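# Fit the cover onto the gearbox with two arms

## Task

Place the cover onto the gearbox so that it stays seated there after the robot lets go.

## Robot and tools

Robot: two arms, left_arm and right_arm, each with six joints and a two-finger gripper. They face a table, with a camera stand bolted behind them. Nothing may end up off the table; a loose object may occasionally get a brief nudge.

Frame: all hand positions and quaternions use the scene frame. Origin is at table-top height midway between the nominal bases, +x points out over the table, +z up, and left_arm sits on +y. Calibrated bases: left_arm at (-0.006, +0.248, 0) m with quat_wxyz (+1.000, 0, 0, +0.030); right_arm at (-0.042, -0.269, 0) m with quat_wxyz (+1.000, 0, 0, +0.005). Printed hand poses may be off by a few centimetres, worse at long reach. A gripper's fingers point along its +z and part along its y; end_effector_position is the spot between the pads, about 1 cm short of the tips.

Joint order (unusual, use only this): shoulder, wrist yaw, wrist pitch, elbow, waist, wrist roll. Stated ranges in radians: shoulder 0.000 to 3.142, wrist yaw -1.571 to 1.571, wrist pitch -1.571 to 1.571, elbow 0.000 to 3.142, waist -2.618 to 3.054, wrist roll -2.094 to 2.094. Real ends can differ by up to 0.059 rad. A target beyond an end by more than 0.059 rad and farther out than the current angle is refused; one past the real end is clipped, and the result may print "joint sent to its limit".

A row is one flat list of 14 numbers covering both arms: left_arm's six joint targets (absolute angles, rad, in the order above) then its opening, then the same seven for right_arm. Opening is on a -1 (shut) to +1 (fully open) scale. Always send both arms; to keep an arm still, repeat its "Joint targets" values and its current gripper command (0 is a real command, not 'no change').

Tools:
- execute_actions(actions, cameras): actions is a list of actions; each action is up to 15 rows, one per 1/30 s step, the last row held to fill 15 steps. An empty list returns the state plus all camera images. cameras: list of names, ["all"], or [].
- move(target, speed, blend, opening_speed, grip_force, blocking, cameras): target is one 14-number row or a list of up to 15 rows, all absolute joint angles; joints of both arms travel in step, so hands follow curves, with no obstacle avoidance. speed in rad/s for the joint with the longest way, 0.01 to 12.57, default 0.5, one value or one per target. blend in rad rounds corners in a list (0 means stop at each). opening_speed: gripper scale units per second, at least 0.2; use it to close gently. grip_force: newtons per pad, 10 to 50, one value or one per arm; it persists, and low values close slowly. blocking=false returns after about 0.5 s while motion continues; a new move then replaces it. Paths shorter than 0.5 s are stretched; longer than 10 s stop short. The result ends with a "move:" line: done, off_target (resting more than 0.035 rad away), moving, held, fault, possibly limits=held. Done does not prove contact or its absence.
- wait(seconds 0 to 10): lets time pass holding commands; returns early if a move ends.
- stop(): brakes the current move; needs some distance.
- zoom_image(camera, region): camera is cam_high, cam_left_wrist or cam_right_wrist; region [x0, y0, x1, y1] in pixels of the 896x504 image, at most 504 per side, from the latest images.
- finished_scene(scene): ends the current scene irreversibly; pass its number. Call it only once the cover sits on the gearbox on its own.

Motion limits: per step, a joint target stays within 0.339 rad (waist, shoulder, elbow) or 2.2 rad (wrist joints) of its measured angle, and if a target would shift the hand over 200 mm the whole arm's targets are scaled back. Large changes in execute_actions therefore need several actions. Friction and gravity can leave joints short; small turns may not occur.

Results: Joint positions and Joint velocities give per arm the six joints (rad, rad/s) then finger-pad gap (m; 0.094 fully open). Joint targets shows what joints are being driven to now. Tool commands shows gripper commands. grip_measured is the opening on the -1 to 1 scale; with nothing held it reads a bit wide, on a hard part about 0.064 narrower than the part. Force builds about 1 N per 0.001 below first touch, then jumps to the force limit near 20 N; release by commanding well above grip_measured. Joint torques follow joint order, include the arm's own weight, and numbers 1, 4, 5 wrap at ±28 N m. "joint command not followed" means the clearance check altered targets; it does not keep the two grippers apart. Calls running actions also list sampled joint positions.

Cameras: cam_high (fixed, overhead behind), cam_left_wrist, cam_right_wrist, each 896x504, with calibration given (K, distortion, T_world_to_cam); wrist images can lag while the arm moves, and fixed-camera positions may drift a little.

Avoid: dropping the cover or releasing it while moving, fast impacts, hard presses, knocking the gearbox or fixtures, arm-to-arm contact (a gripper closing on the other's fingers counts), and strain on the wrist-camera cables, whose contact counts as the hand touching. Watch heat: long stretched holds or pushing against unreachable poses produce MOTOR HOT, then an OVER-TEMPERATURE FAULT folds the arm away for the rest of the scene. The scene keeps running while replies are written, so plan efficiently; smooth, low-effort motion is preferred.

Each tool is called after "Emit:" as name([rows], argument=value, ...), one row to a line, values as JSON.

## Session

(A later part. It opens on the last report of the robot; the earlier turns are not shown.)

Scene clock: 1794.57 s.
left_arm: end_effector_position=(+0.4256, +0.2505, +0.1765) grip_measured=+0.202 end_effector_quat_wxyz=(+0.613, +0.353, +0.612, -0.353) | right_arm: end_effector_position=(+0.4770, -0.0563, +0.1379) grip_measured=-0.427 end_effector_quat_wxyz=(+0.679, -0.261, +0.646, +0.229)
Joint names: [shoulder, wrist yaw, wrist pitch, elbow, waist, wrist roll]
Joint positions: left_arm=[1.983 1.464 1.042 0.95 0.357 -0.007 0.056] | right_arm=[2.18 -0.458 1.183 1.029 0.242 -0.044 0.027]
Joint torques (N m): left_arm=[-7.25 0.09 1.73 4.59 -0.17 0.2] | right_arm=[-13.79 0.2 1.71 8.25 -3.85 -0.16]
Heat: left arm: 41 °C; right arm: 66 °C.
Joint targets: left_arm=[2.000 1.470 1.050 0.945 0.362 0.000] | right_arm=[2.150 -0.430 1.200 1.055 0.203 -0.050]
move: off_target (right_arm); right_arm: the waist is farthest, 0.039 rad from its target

Emit:
move([
  [2.0,1.47,1.05,0.945,0.362,0,0.2,2.135,-0.50,1.20,1.05,0.213,-0.05,-0.9],
  [2.0,1.47,1.05,0.945,0.362,0,0.2,2.14,-0.52,1.20,1.05,0.213,-0.06,-0.9],
], speed=0.1, cameras=["cam_high","cam_left_wrist"])

Emit:
zoom_image(camera="cam_left_wrist", region=[290, 190, 690, 480])

Emit:
zoom_image(camera="cam_high", region=[310, 210, 455, 345])

Emit:
zoom_image(camera="cam_high", region=[360, 220, 430, 280])

Scene clock: 1822.37 s.
left_arm: end_effector_position=(+0.4256, +0.2505, +0.1765) grip_measured=+0.202 end_effector_quat_wxyz=(+0.613, +0.353, +0.612, -0.353) | right_arm: end_effector_position=(+0.4755, -0.0550, +0.1378) grip_measured=-0.428 end_effector_quat_wxyz=(+0.678, -0.267, +0.644, +0.232)
Joint names: [shoulder, wrist yaw, wrist pitch, elbow, waist, wrist roll]
Joint positions: left_arm=[1.983 1.464 1.042 0.95 0.357 -0.007 0.056] | right_arm=[2.18 -0.474 1.183 1.029 0.24 -0.05 0.027]
Joint torques (N m): left_arm=[-7.31 0.09 1.7 4.56 -0.17 0.2] | right_arm=[-14.68 -0.47 1.71 7.79 -2.77 -0.24]
Heat: left arm: 41 °C; right arm: 65 °C.
Joint targets: left_arm=[2.000 1.470 1.050 0.945 0.362 0.000] | right_arm=[2.140 -0.520 1.200 1.050 0.213 -0.060]
move: off_target (right_arm); right_arm: the wrist yaw is farthest, 0.046 rad from its target
camera_calibration:
cam_left_wrist: T_world_to_cam=[[-0.87407, -0.485671, 0.0112382, 0.489065], [-0.215989, 0.36779, -0.904477, 0.197043], [0.435145, -0.793003, -0.426374, 0.179875], [0, 0, 0, 1]] pos_world=[0.391765, 0.307696, 0.249419]
Images, in order (width x height): cam_high 896x504, cam_left_wrist 896x504.

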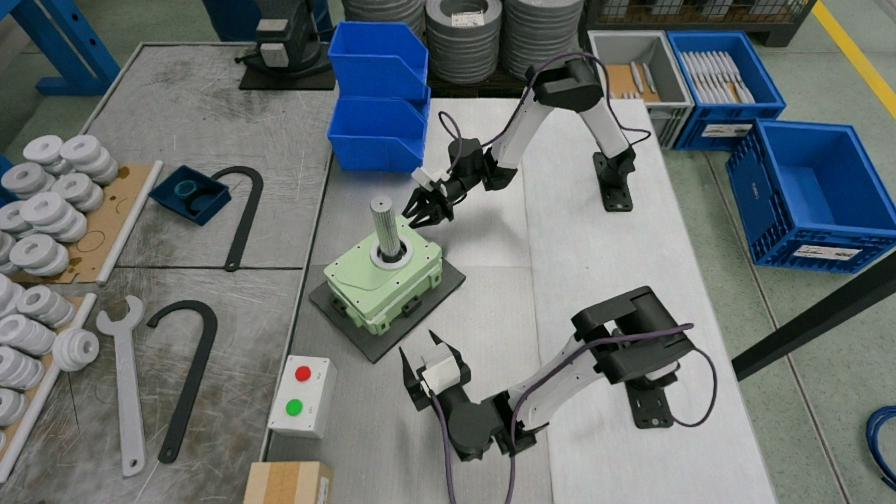

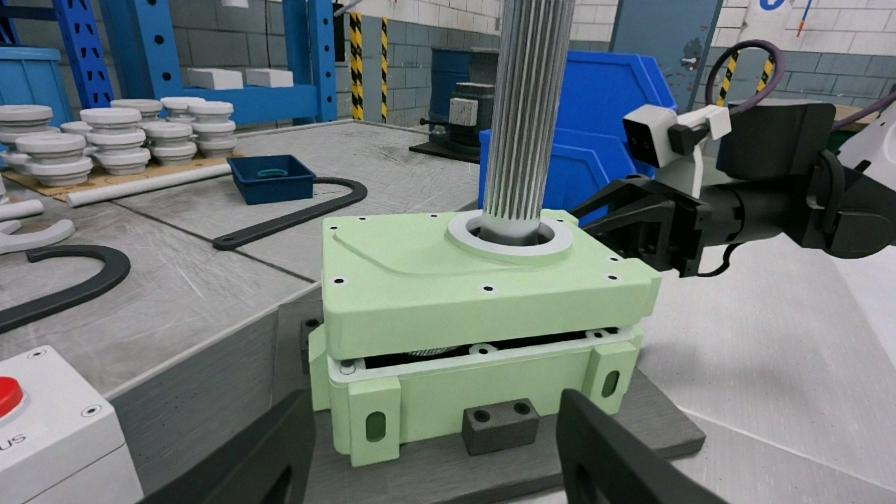

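Scaled by 1.260 from the camera's 896x504 image, which has a finer 1280x720 frame.

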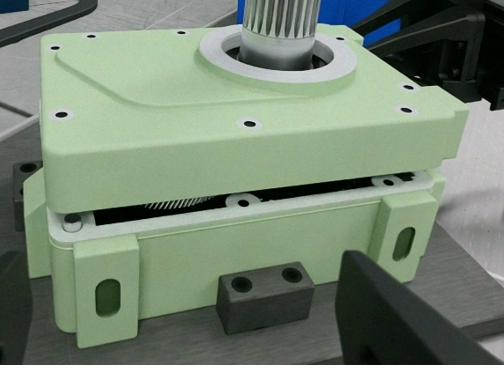

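Scaled by 3.476 from the camera's 896x504 image, which has a finer 1280x720 frame.

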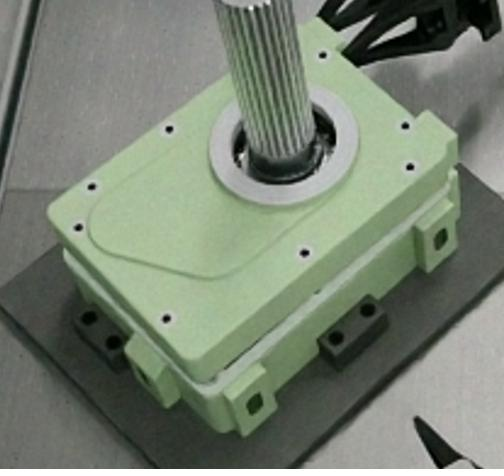

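Scaled by 7.200 from the camera's 896x504 image, which has a finer 1280x720 frame.

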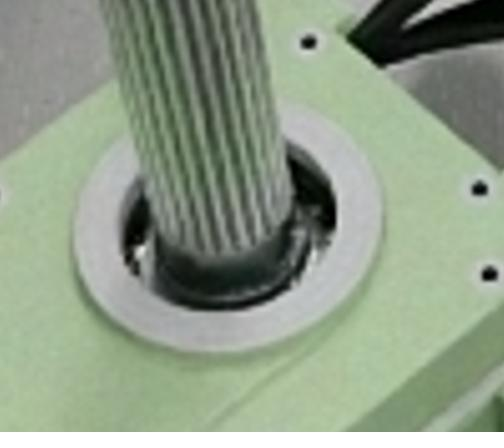

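Emit:
zoom_image(camera="cam_high", region=[371, 232, 411, 272])

Emit:
zoom_image(camera="cam_left_wrist", region=[460, 205, 565, 260])

Scaled by 12.600 from the camera's 896x504 image, which has a finer 1280x720 frame.

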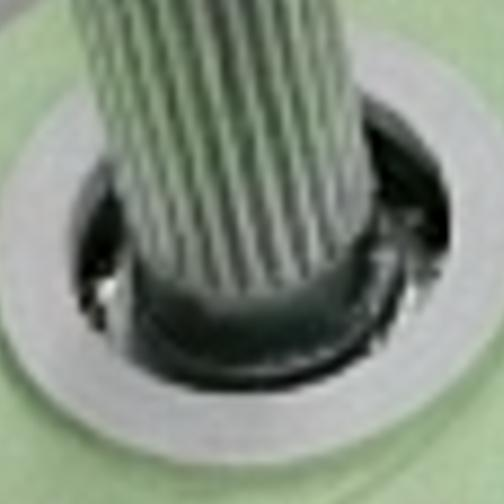

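Scaled by 4.800 from the camera's 896x504 image, which has a finer 1280x720 frame.

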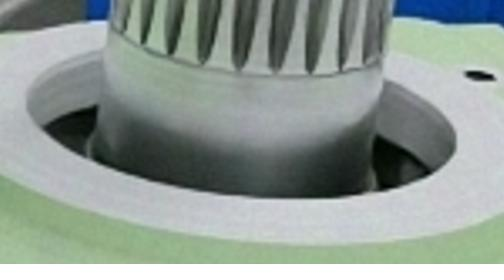

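Emit:
move([
  [2.0,1.47,1.05,0.945,0.362,0,0.2,2.09,-0.52,1.23,1.05,0.213,-0.06,-0.9],
  [2.0,1.47,1.05,0.945,0.362,0,0.2,2.09,-0.52,1.23,1.05,0.198,-0.06,-0.9],
], speed=0.1, cameras=["cam_high","cam_left_wrist"])

Emit:
zoom_image(camera="cam_left_wrist", region=[290, 190, 690, 480])

Emit:
zoom_image(camera="cam_high", region=[360, 220, 430, 280])

Scene clock: 1860.40 s.
left_arm: end_effector_position=(+0.4256, +0.2505, +0.1765) grip_measured=+0.202 end_effector_quat_wxyz=(+0.613, +0.353, +0.612, -0.353) | right_arm: end_effector_position=(+0.4747, -0.0562, +0.1418) grip_measured=-0.428 end_effector_quat_wxyz=(+0.678, -0.274, +0.641, +0.233)
Joint names: [shoulder, wrist yaw, wrist pitch, elbow, waist, wrist roll]
Joint positions: left_arm=[1.983 1.464 1.042 0.95 0.357 -0.007 0.056] | right_arm=[2.167 -0.492 1.169 1.029 0.233 -0.059 0.027]
Joint torques (N m): left_arm=[-7.28 0.07 1.72 4.56 -0.17 0.2] | right_arm=[-17.94 -0.31 2.1 7.79 -3.55 -0.1]
Heat: left arm: 41 °C; right arm: 67 °C.
Joint targets: left_arm=[2.000 1.470 1.050 0.945 0.362 0.000] | right_arm=[2.090 -0.520 1.230 1.050 0.198 -0.060]
move: off_target (right_arm); right_arm: the shoulder is farthest, 0.077 rad from its target
camera_calibration:
cam_left_wrist: T_world_to_cam=[[-0.87407, -0.485671, 0.0112382, 0.489065], [-0.215989, 0.36779, -0.904477, 0.197043], [0.435145, -0.793003, -0.426374, 0.179875], [0, 0, 0, 1]] pos_world=[0.391765, 0.307696, 0.249419]
Images, in order (width x height): cam_high 896x504, cam_left_wrist 896x504.

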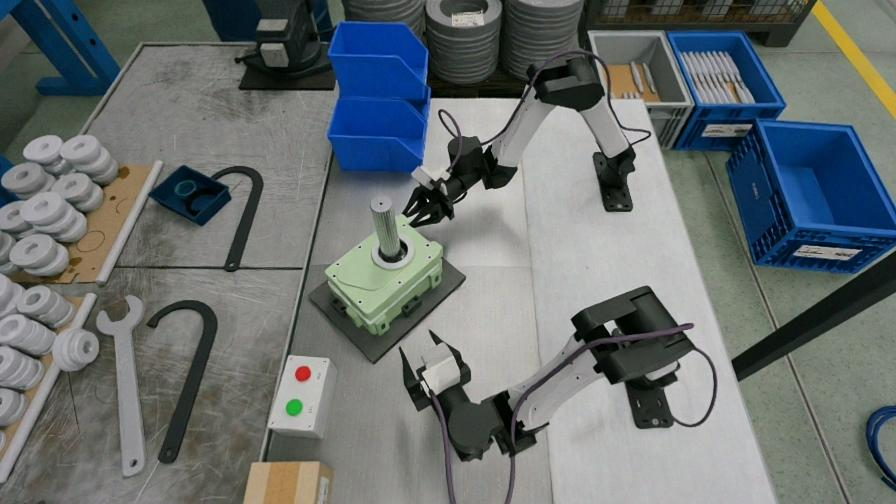

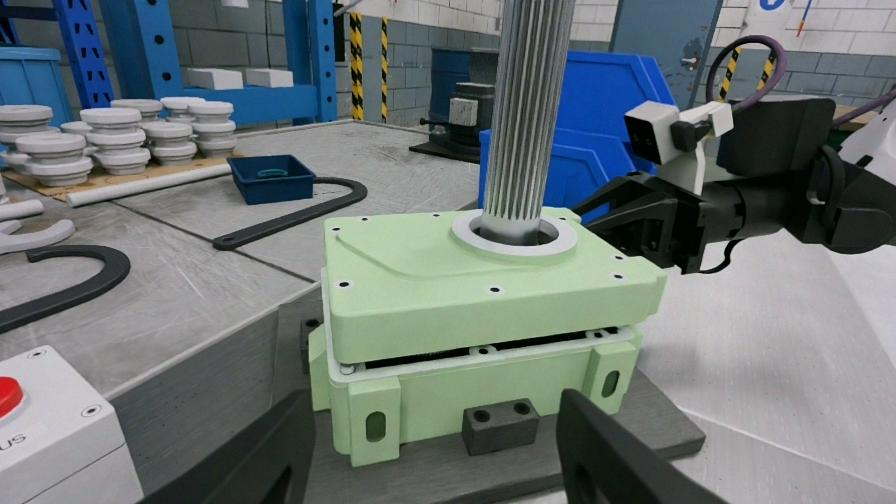

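Scaled by 1.260 from the camera's 896x504 image, which has a finer 1280x720 frame.

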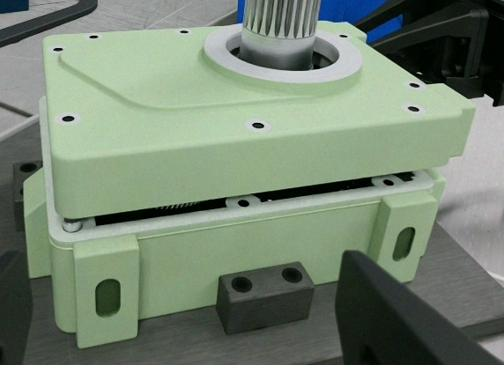

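Scaled by 7.200 from the camera's 896x504 image, which has a finer 1280x720 frame.

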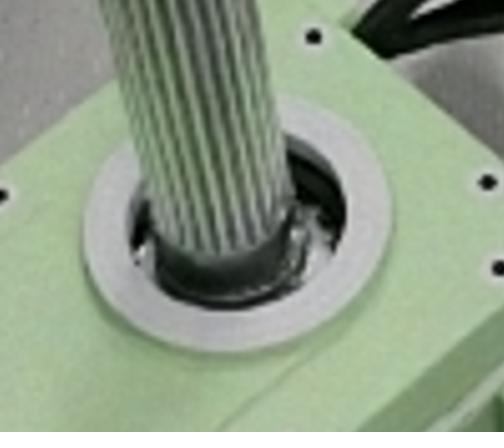

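Emit:
move([
  [2.0,1.47,1.05,0.945,0.362,0,0.2,2.09,-0.52,1.23,1.075,0.200,-0.06,-0.9],
  [2.0,1.47,1.05,0.945,0.362,0,0.2,2.12,-0.52,1.22,1.075,0.205,-0.06,-0.9],
], speed=0.1, cameras=["cam_high","cam_left_wrist"])

Emit:
zoom_image(camera="cam_left_wrist", region=[290, 190, 690, 480])

Emit:
zoom_image(camera="cam_high", region=[360, 220, 430, 280])

Emit:
zoom_image(camera="cam_high", region=[310, 210, 455, 345])

Scene clock: 1871.43 s.
left_arm: end_effector_position=(+0.4256, +0.2505, +0.1765) grip_measured=+0.202 end_effector_quat_wxyz=(+0.613, +0.353, +0.612, -0.353) | right_arm: end_effector_position=(+0.4757, -0.0562, +0.1423) grip_measured=-0.428 end_effector_quat_wxyz=(+0.676, -0.276, +0.641, +0.234)
Joint names: [shoulder, wrist yaw, wrist pitch, elbow, waist, wrist roll]
Joint positions: left_arm=[1.983 1.464 1.042 0.95 0.357 -0.007 0.056] | right_arm=[2.167 -0.5 1.159 1.036 0.231 -0.061 0.027]
Joint torques (N m): left_arm=[-7.3 0.09 1.72 4.56 -0.2 0.2] | right_arm=[-15.28 -0.24 2.11 9.5 -2.65 -0.07]
Heat: left arm: 41 °C; right arm: 70 °C.
Joint targets: left_arm=[2.000 1.470 1.050 0.945 0.362 0.000] | right_arm=[2.120 -0.520 1.220 1.075 0.205 -0.060]
move: off_target (right_arm); right_arm: the wrist pitch is farthest, 0.061 rad from its target
camera_calibration:
cam_left_wrist: T_world_to_cam=[[-0.87407, -0.485671, 0.0112382, 0.489065], [-0.215989, 0.36779, -0.904477, 0.197043], [0.435145, -0.793003, -0.426374, 0.179875], [0, 0, 0, 1]] pos_world=[0.391765, 0.307696, 0.249419]
Images, in order (width x height): cam_high 896x504, cam_left_wrist 896x504.

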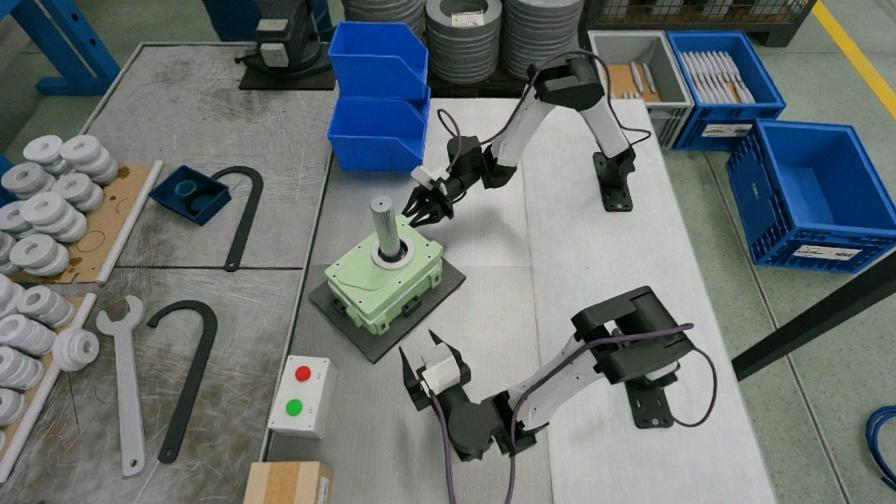

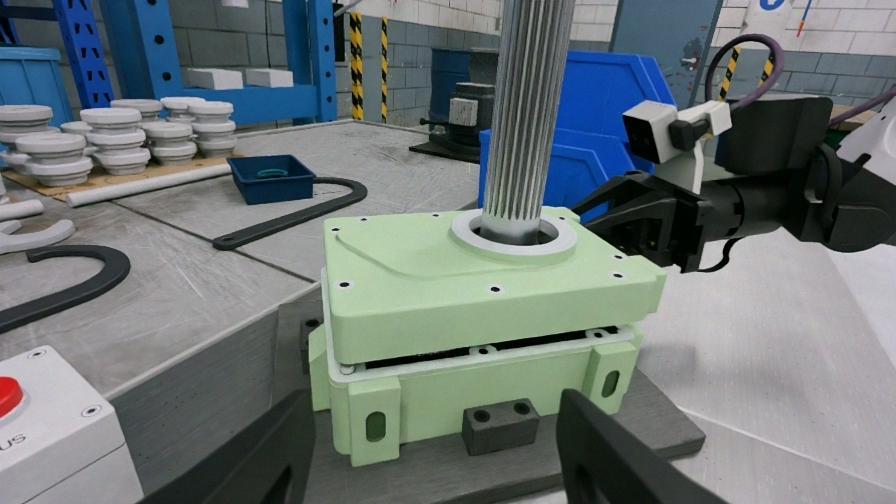

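Scaled by 1.260 from the camera's 896x504 image, which has a finer 1280x720 frame.

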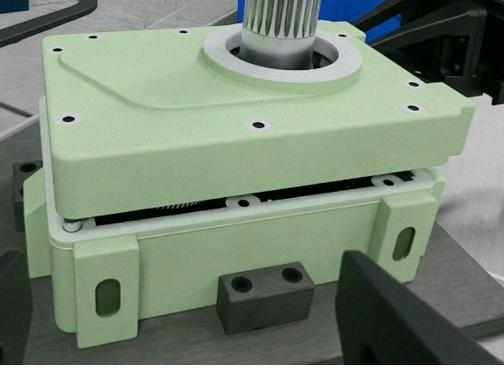

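Scaled by 7.200 from the camera's 896x504 image, which has a finer 1280x720 frame.

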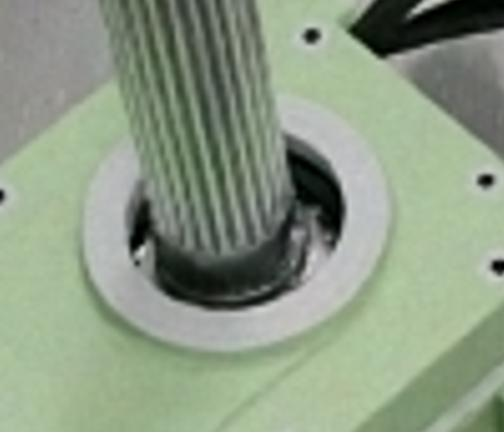

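Scaled by 3.476 from the camera's 896x504 image, which has a finer 1280x720 frame.

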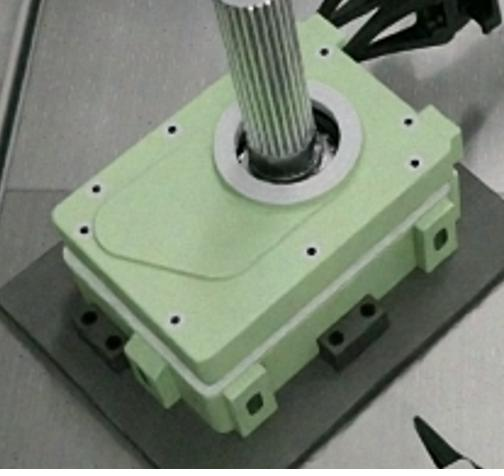

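Emit:
move(target=[2.0,1.47,1.05,0.945,0.362,0,0.2,2.11,-0.52,1.21,1.105,0.198,-0.06,-0.9], speed=0.1, cameras=["cam_high","cam_left_wrist"])

Emit:
zoom_image(camera="cam_left_wrist", region=[290, 190, 690, 480])

Emit:
zoom_image(camera="cam_high", region=[310, 210, 455, 345])

Scene clock: 1882.67 s.
left_arm: end_effector_position=(+0.4256, +0.2505, +0.1765) grip_measured=+0.202 end_effector_quat_wxyz=(+0.613, +0.353, +0.612, -0.353) | right_arm: end_effector_position=(+0.4793, -0.0574, +0.1443) grip_measured=-0.428 end_effector_quat_wxyz=(+0.674, -0.280, +0.641, +0.235)
Joint names: [shoulder, wrist yaw, wrist pitch, elbow, waist, wrist roll]
Joint positions: left_arm=[1.983 1.464 1.042 0.95 0.357 -0.007 0.056] | right_arm=[2.167 -0.515 1.135 1.056 0.223 -0.064 0.027]
Joint torques (N m): left_arm=[-7.32 0.1 1.73 4.53 -0.16 0.19] | right_arm=[-16.25 -0.11 2.22 10.56 -2.54 -0.06]
Heat: left arm: 41 °C; right arm: 70 °C.
Joint targets: left_arm=[2.000 1.470 1.050 0.945 0.362 0.000] | right_arm=[2.110 -0.520 1.210 1.105 0.198 -0.060]
move: off_target (right_arm); right_arm: the wrist pitch is farthest, 0.075 rad from its target
camera_calibration:
cam_left_wrist: T_world_to_cam=[[-0.87407, -0.485671, 0.0112382, 0.489065], [-0.215989, 0.36779, -0.904477, 0.197043], [0.435145, -0.793003, -0.426374, 0.179875], [0, 0, 0, 1]] pos_world=[0.391765, 0.307696, 0.249419]
Images, in order (width x height): cam_high 896x504, cam_left_wrist 896x504.

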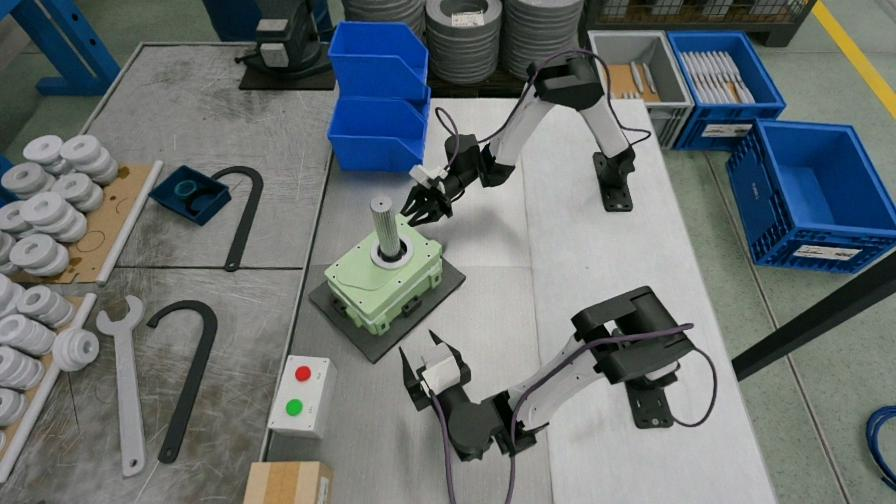

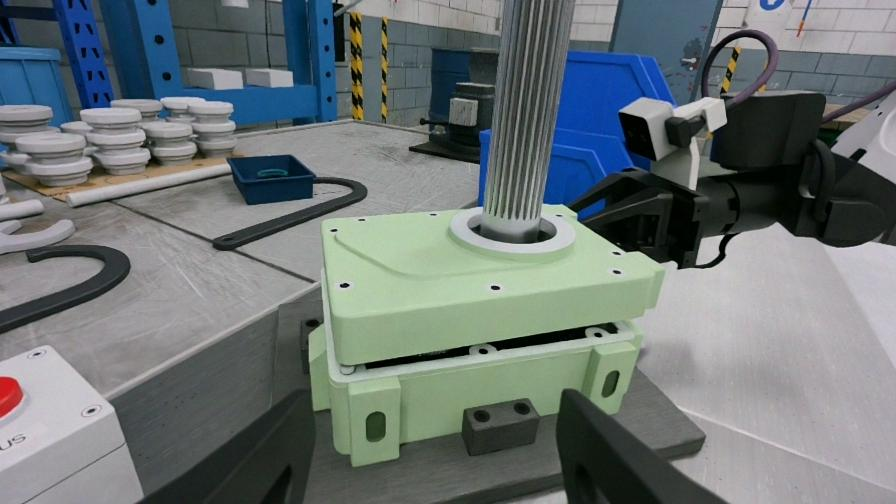

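Scaled by 1.260 from the camera's 896x504 image, which has a finer 1280x720 frame.

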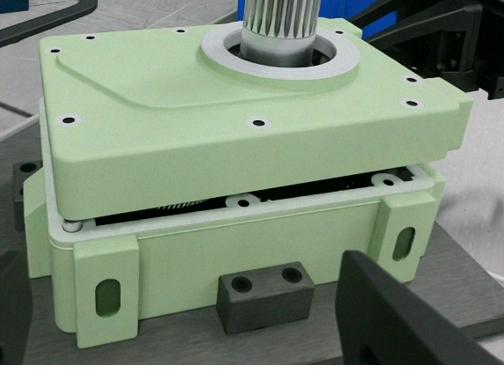

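Scaled by 3.476 from the camera's 896x504 image, which has a finer 1280x720 frame.

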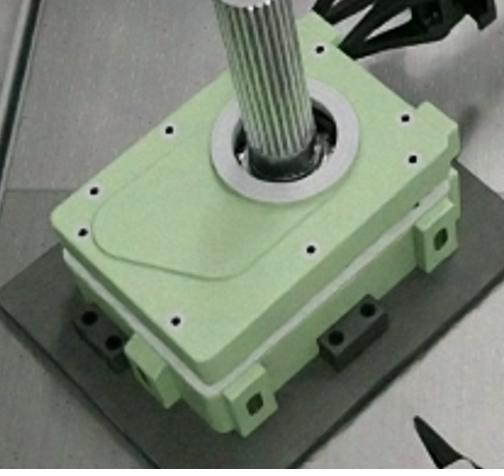

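Emit:
move([
  [2.0,1.47,1.05,0.945,0.362,0,0.2,2.11,-0.50,1.20,1.112,0.198,-0.06,-0.9],
  [2.0,1.47,1.05,0.945,0.362,0,0.2,2.20,-0.50,1.20,1.112,0.198,-0.06,-0.9],
], speed=0.1, cameras=["cam_high","cam_left_wrist"])

Emit:
zoom_image(camera="cam_left_wrist", region=[290, 190, 690, 480])

Emit:
zoom_image(camera="cam_high", region=[310, 210, 455, 345])

Scene clock: 1909.47 s.
left_arm: end_effector_position=(+0.4256, +0.2505, +0.1765) grip_measured=+0.202 end_effector_quat_wxyz=(+0.613, +0.353, +0.612, -0.353) | right_arm: end_effector_position=(+0.4821, -0.0587, +0.1386) grip_measured=-0.428 end_effector_quat_wxyz=(+0.675, -0.283, +0.639, +0.237)
Joint names: [shoulder, wrist yaw, wrist pitch, elbow, waist, wrist roll]
Joint positions: left_arm=[1.983 1.464 1.042 0.95 0.357 -0.007 0.056] | right_arm=[2.195 -0.529 1.154 1.068 0.216 -0.066 0.027]
Joint torques (N m): left_arm=[-7.28 0.09 1.71 4.53 -0.18 0.22] | right_arm=[-10.85 0.22 1.97 9.98 -1.84 -0.01]
Heat: left arm: 41 °C; right arm: 72 °C.
Joint targets: left_arm=[2.000 1.470 1.050 0.945 0.362 0.000] | right_arm=[2.200 -0.500 1.200 1.112 0.198 -0.060]
move: off_target (right_arm); right_arm: the wrist pitch is farthest, 0.046 rad from its target
camera_calibration:
cam_left_wrist: T_world_to_cam=[[-0.87407, -0.485671, 0.0112382, 0.489065], [-0.215989, 0.36779, -0.904477, 0.197043], [0.435145, -0.793003, -0.426374, 0.179875], [0, 0, 0, 1]] pos_world=[0.391765, 0.307696, 0.249419]
Images, in order (width x height): cam_high 896x504, cam_left_wrist 896x504.

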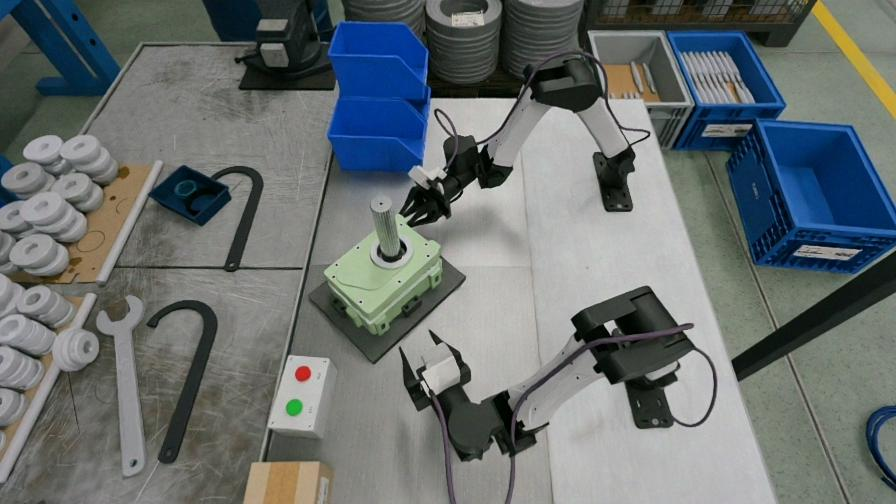

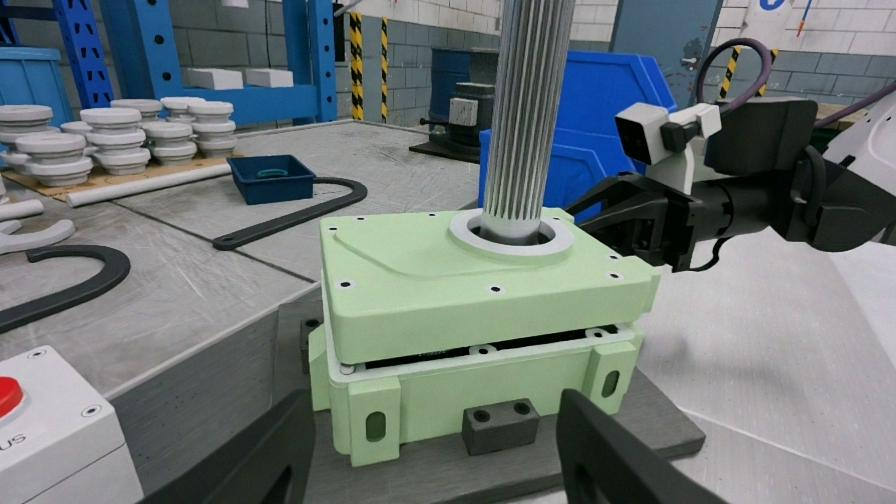

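Scaled by 1.260 from the camera's 896x504 image, which has a finer 1280x720 frame.

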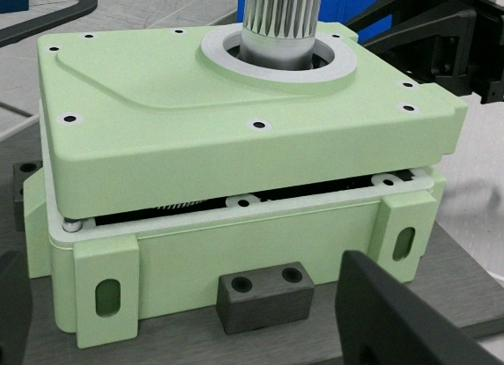

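Scaled by 3.476 from the camera's 896x504 image, which has a finer 1280x720 frame.

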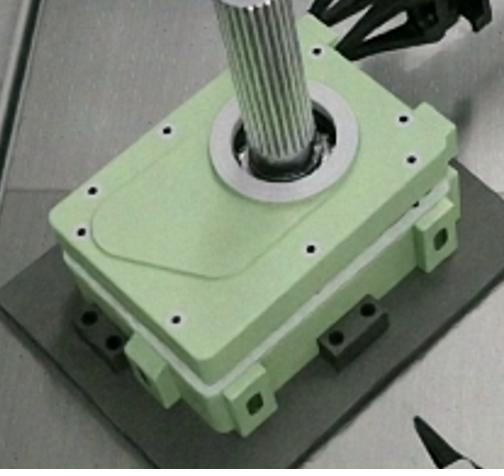

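Emit:
move(target=[1.60,0.492,-0.67,1.4526,-0.179,0.469,0.6,2.21,-0.52,1.17,1.085,0.212,-0.06,-0.9], speed=0.6, cameras=["cam_high","cam_left_wrist"])

Scene clock: 1967.93 s.
left_arm: end_effector_position=(+0.4167, +0.1145, +0.2189) grip_measured=+0.598 end_effector_quat_wxyz=(+0.375, +0.341, +0.845, -0.171) | right_arm: end_effector_position=(+0.4818, -0.0584, +0.1374) grip_measured=-0.428 end_effector_quat_wxyz=(+0.674, -0.284, +0.639, +0.238)
Joint names: [shoulder, wrist yaw, wrist pitch, elbow, waist, wrist roll]
Joint positions: left_arm=[1.624 0.501 -0.66 1.433 -0.177 0.46 0.075] | right_arm=[2.197 -0.532 1.155 1.068 0.216 -0.066 0.027]
Joint torques (N m): left_arm=[-9.35 0.13 1.63 8.14 -0.73 0.24] | right_arm=[-10.17 0.05 1.67 7.46 -0.51 -0.01]
Heat: left arm: 42 °C; right arm: 63 °C.
Joint targets: left_arm=[1.600 0.492 -0.670 1.453 -0.179 0.469] | right_arm=[2.210 -0.520 1.170 1.085 0.212 -0.060]
move: done
camera_calibration:
cam_left_wrist: T_world_to_cam=[[-0.707875, -0.704337, 0.0531334, 0.361431], [-0.662278, 0.635687, -0.396598, 0.327686], [0.245562, -0.315931, -0.916453, 0.225593], [0, 0, 0, 1]] pos_world=[0.41747, 0.117535, 0.317501]
Images, in order (width x height): cam_high 896x504, cam_left_wrist 896x504.

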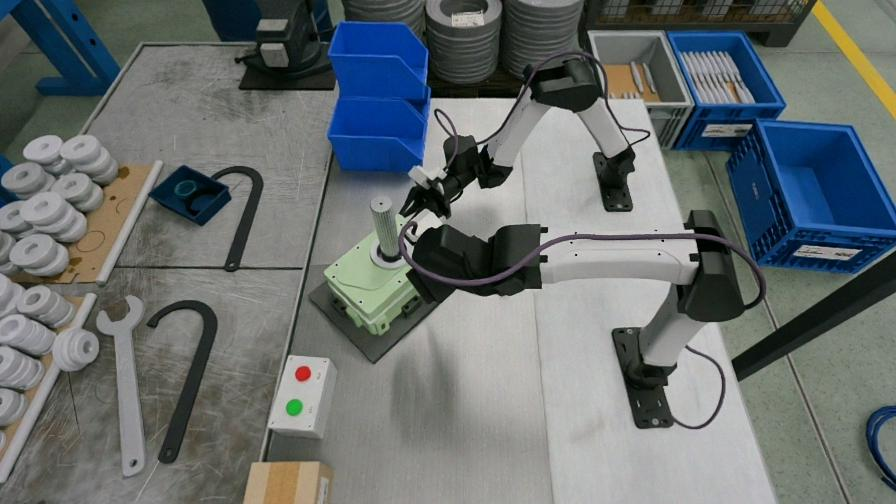

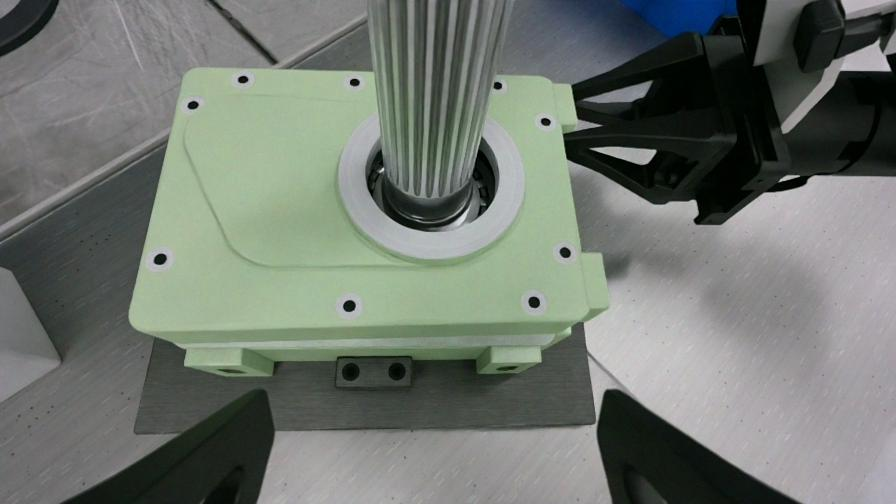

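Emit:
zoom_image(camera="cam_left_wrist", region=[330, 100, 540, 270])

Emit:
zoom_image(camera="cam_left_wrist", region=[120, 230, 620, 440])

Scaled by 2.400 from the camera's 896x504 image, which has a finer 1280x720 frame.

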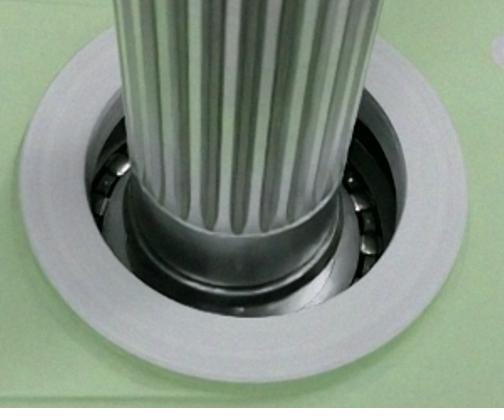

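Scaled by 1.008 from the camera's 896x504 image, which has a finer 1280x720 frame.

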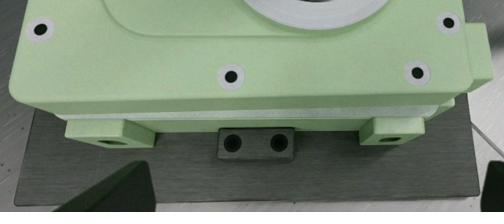

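Emit:
zoom_image(camera="cam_left_wrist", region=[110, 300, 250, 380])

Emit:
zoom_image(camera="cam_left_wrist", region=[480, 280, 620, 380])

Emit:
zoom_image(camera="cam_left_wrist", region=[310, 300, 450, 390])

Emit:
zoom_image(camera="cam_left_wrist", region=[360, 130, 500, 240])

Scaled by 3.600 from the camera's 896x504 image, which has a finer 1280x720 frame.

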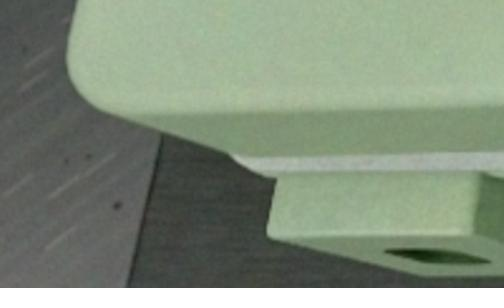

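Scaled by 3.600 from the camera's 896x504 image, which has a finer 1280x720 frame.

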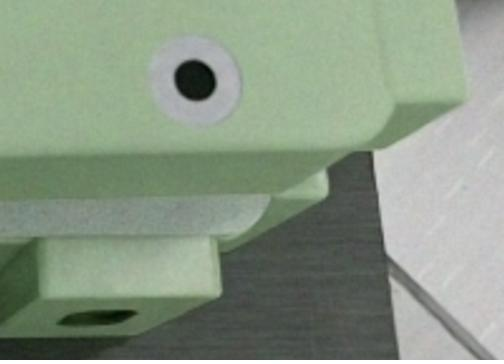

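Scaled by 3.600 from the camera's 896x504 image, which has a finer 1280x720 frame.

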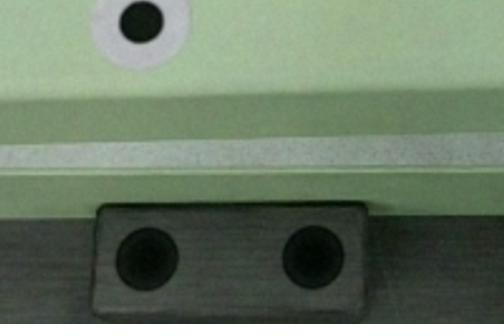

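Scaled by 3.600 from the camera's 896x504 image, which has a finer 1280x720 frame.

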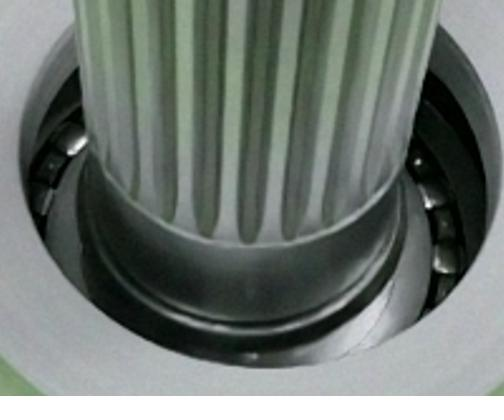

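Emit:
move([
  [1.60,0.492,-0.67,1.4526,-0.179,0.469,0.6,2.12,-0.50,1.20,1.075,0.225,-0.06,-0.9],
  [1.60,0.492,-0.67,1.4526,-0.179,0.469,0.6,2.12,-0.475,1.20,1.05,0.243,-0.06,-0.9],
], speed=0.15, cameras=["cam_left_wrist"])

Emit:
zoom_image(camera="cam_left_wrist", region=[120, 60, 620, 440])

Scene clock: 2018.00 s.
left_arm: end_effector_position=(+0.4167, +0.1146, +0.2188) grip_measured=+0.598 end_effector_quat_wxyz=(+0.375, +0.342, +0.845, -0.170) | right_arm: end_effector_position=(+0.4794, -0.0538, +0.1388) grip_measured=-0.428 end_effector_quat_wxyz=(+0.676, -0.278, +0.642, +0.230)
Joint names: [shoulder, wrist yaw, wrist pitch, elbow, waist, wrist roll]
Joint positions: left_arm=[1.624 0.501 -0.661 1.433 -0.177 0.46 0.075] | right_arm=[2.183 -0.491 1.152 1.054 0.236 -0.07 0.027]
Joint torques (N m): left_arm=[-9.39 0.15 1.61 8.16 -0.83 0.21] | right_arm=[-16.87 0.09 1.99 5.55 0.5 0.03]
Heat: left arm: 45 °C; right arm: 60 °C.
Joint targets: left_arm=[1.600 0.492 -0.670 1.453 -0.179 0.469] | right_arm=[2.120 -0.475 1.200 1.050 0.243 -0.060]
move: off_target (right_arm); right_arm: the shoulder is farthest, 0.063 rad from its target
camera_calibration:
cam_left_wrist: T_world_to_cam=[[-0.707834, -0.7044, 0.052847, 0.361446], [-0.662359, 0.635866, -0.396176, 0.32746], [0.245462, -0.31543, -0.916653, 0.225572], [0, 0, 0, 1]] pos_world=[0.41737, 0.117534, 0.317401]
Images, in order (width x height): cam_left_wrist 896x504.

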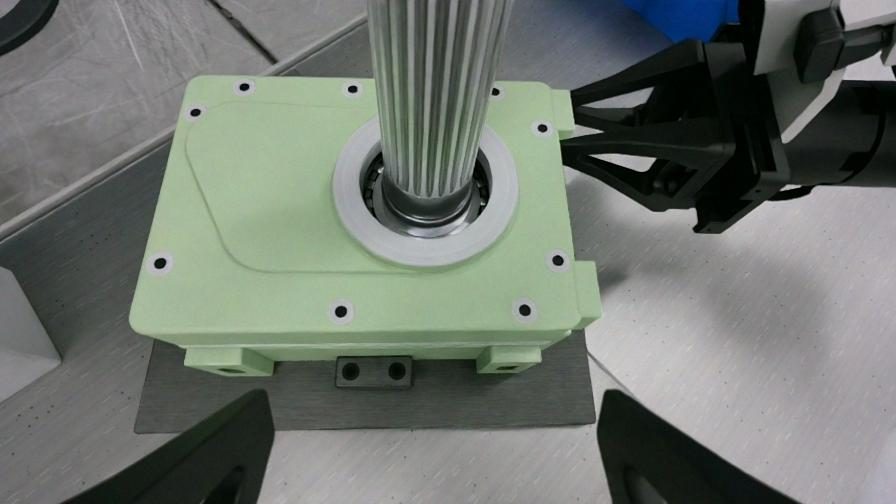

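Scaled by 1.008 from the camera's 896x504 image, which has a finer 1280x720 frame.

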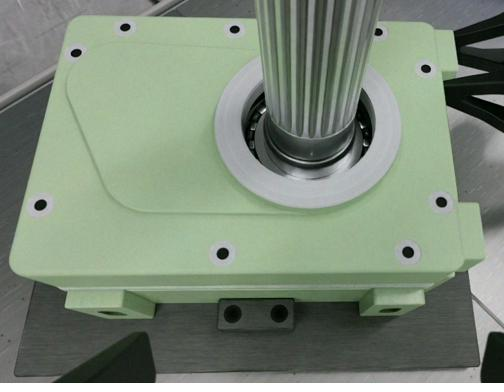

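Emit:
zoom_image(camera="cam_left_wrist", region=[360, 130, 500, 240])

Emit:
zoom_image(camera="cam_left_wrist", region=[110, 290, 360, 390])

Emit:
zoom_image(camera="cam_left_wrist", region=[360, 290, 610, 390])

Scaled by 3.600 from the camera's 896x504 image, which has a finer 1280x720 frame.

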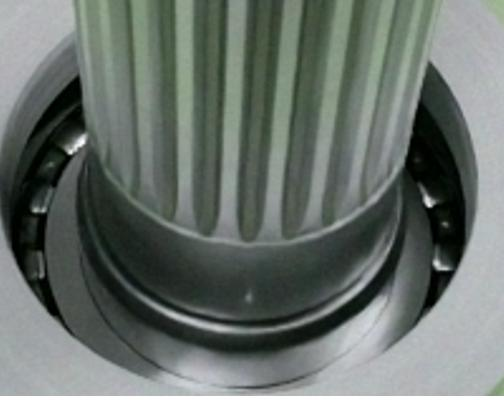

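Scaled by 2.016 from the camera's 896x504 image, which has a finer 1280x720 frame.

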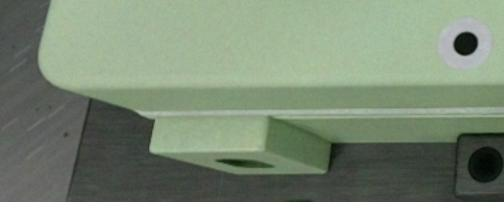

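Scaled by 2.016 from the camera's 896x504 image, which has a finer 1280x720 frame.

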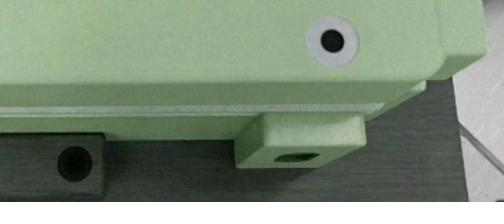

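Emit:
move(target=[1.60,0.492,-0.67,1.4526,-0.179,0.469,0.6,2.20,-0.475,1.20,1.05,0.243,-0.06,-0.9], speed=0.1, cameras=["cam_left_wrist","cam_high"])

Emit:
zoom_image(camera="cam_left_wrist", region=[360, 130, 500, 240])

Emit:
zoom_image(camera="cam_left_wrist", region=[110, 290, 610, 390])

Emit:
zoom_image(camera="cam_high", region=[310, 210, 455, 345])

Scene clock: 2040.77 s.
left_arm: end_effector_position=(+0.4167, +0.1146, +0.2188) grip_measured=+0.598 end_effector_quat_wxyz=(+0.375, +0.342, +0.845, -0.170) | right_arm: end_effector_position=(+0.4794, -0.0537, +0.1382) grip_measured=-0.428 end_effector_quat_wxyz=(+0.677, -0.278, +0.641, +0.230)
Joint names: [shoulder, wrist yaw, wrist pitch, elbow, waist, wrist roll]
Joint positions: left_arm=[1.624 0.501 -0.661 1.433 -0.177 0.46 0.075] | right_arm=[2.188 -0.492 1.161 1.054 0.236 -0.07 0.027]
Joint torques (N m): left_arm=[-9.37 0.14 1.62 8.17 -0.7 0.22] | right_arm=[-10.19 0.1 1.89 5.52 0.54 0.04]
Heat: left arm: 46 °C; right arm: 71 °C.
Joint targets: left_arm=[1.600 0.492 -0.670 1.453 -0.179 0.469] | right_arm=[2.200 -0.475 1.200 1.050 0.243 -0.060]
move: off_target (right_arm); right_arm: the wrist pitch is farthest, 0.039 rad from its target
camera_calibration:
cam_left_wrist: T_world_to_cam=[[-0.707834, -0.7044, 0.052847, 0.361446], [-0.662359, 0.635866, -0.396176, 0.32746], [0.245462, -0.31543, -0.916653, 0.225572], [0, 0, 0, 1]] pos_world=[0.41737, 0.117534, 0.317401]
Images, in order (width x height): cam_high 896x504, cam_left_wrist 896x504.

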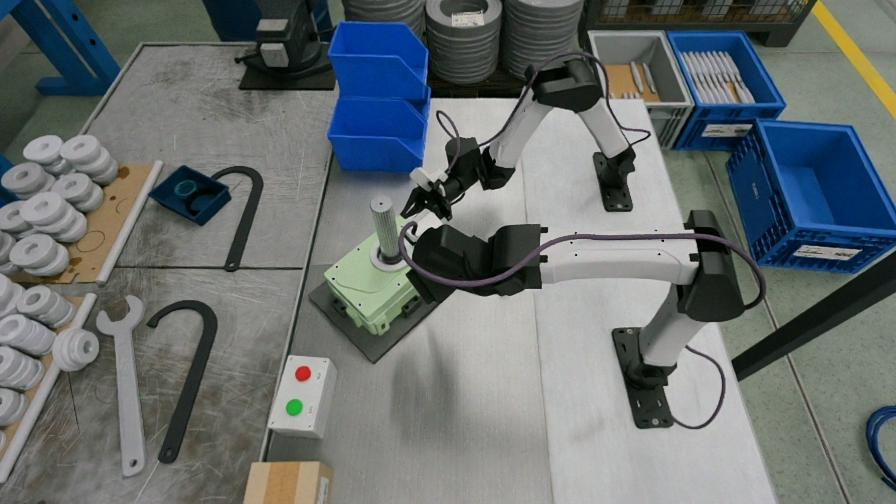

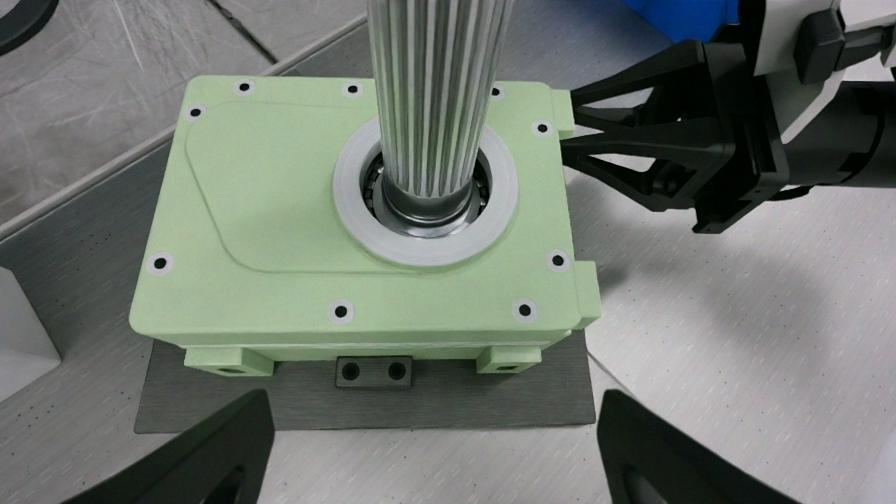

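Scaled by 3.600 from the camera's 896x504 image, which has a finer 1280x720 frame.

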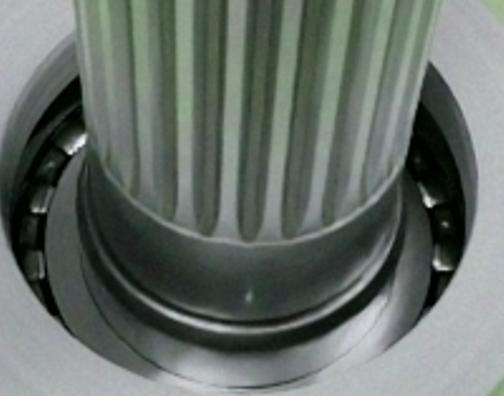

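Scaled by 1.008 from the camera's 896x504 image, which has a finer 1280x720 frame.

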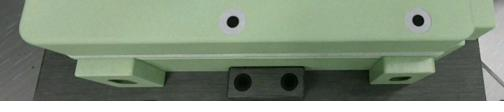

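Scaled by 3.476 from the camera's 896x504 image, which has a finer 1280x720 frame.

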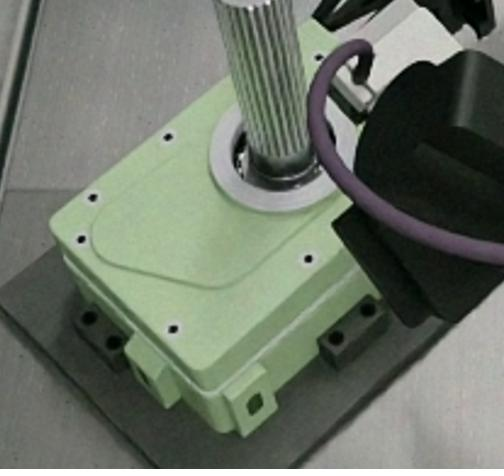

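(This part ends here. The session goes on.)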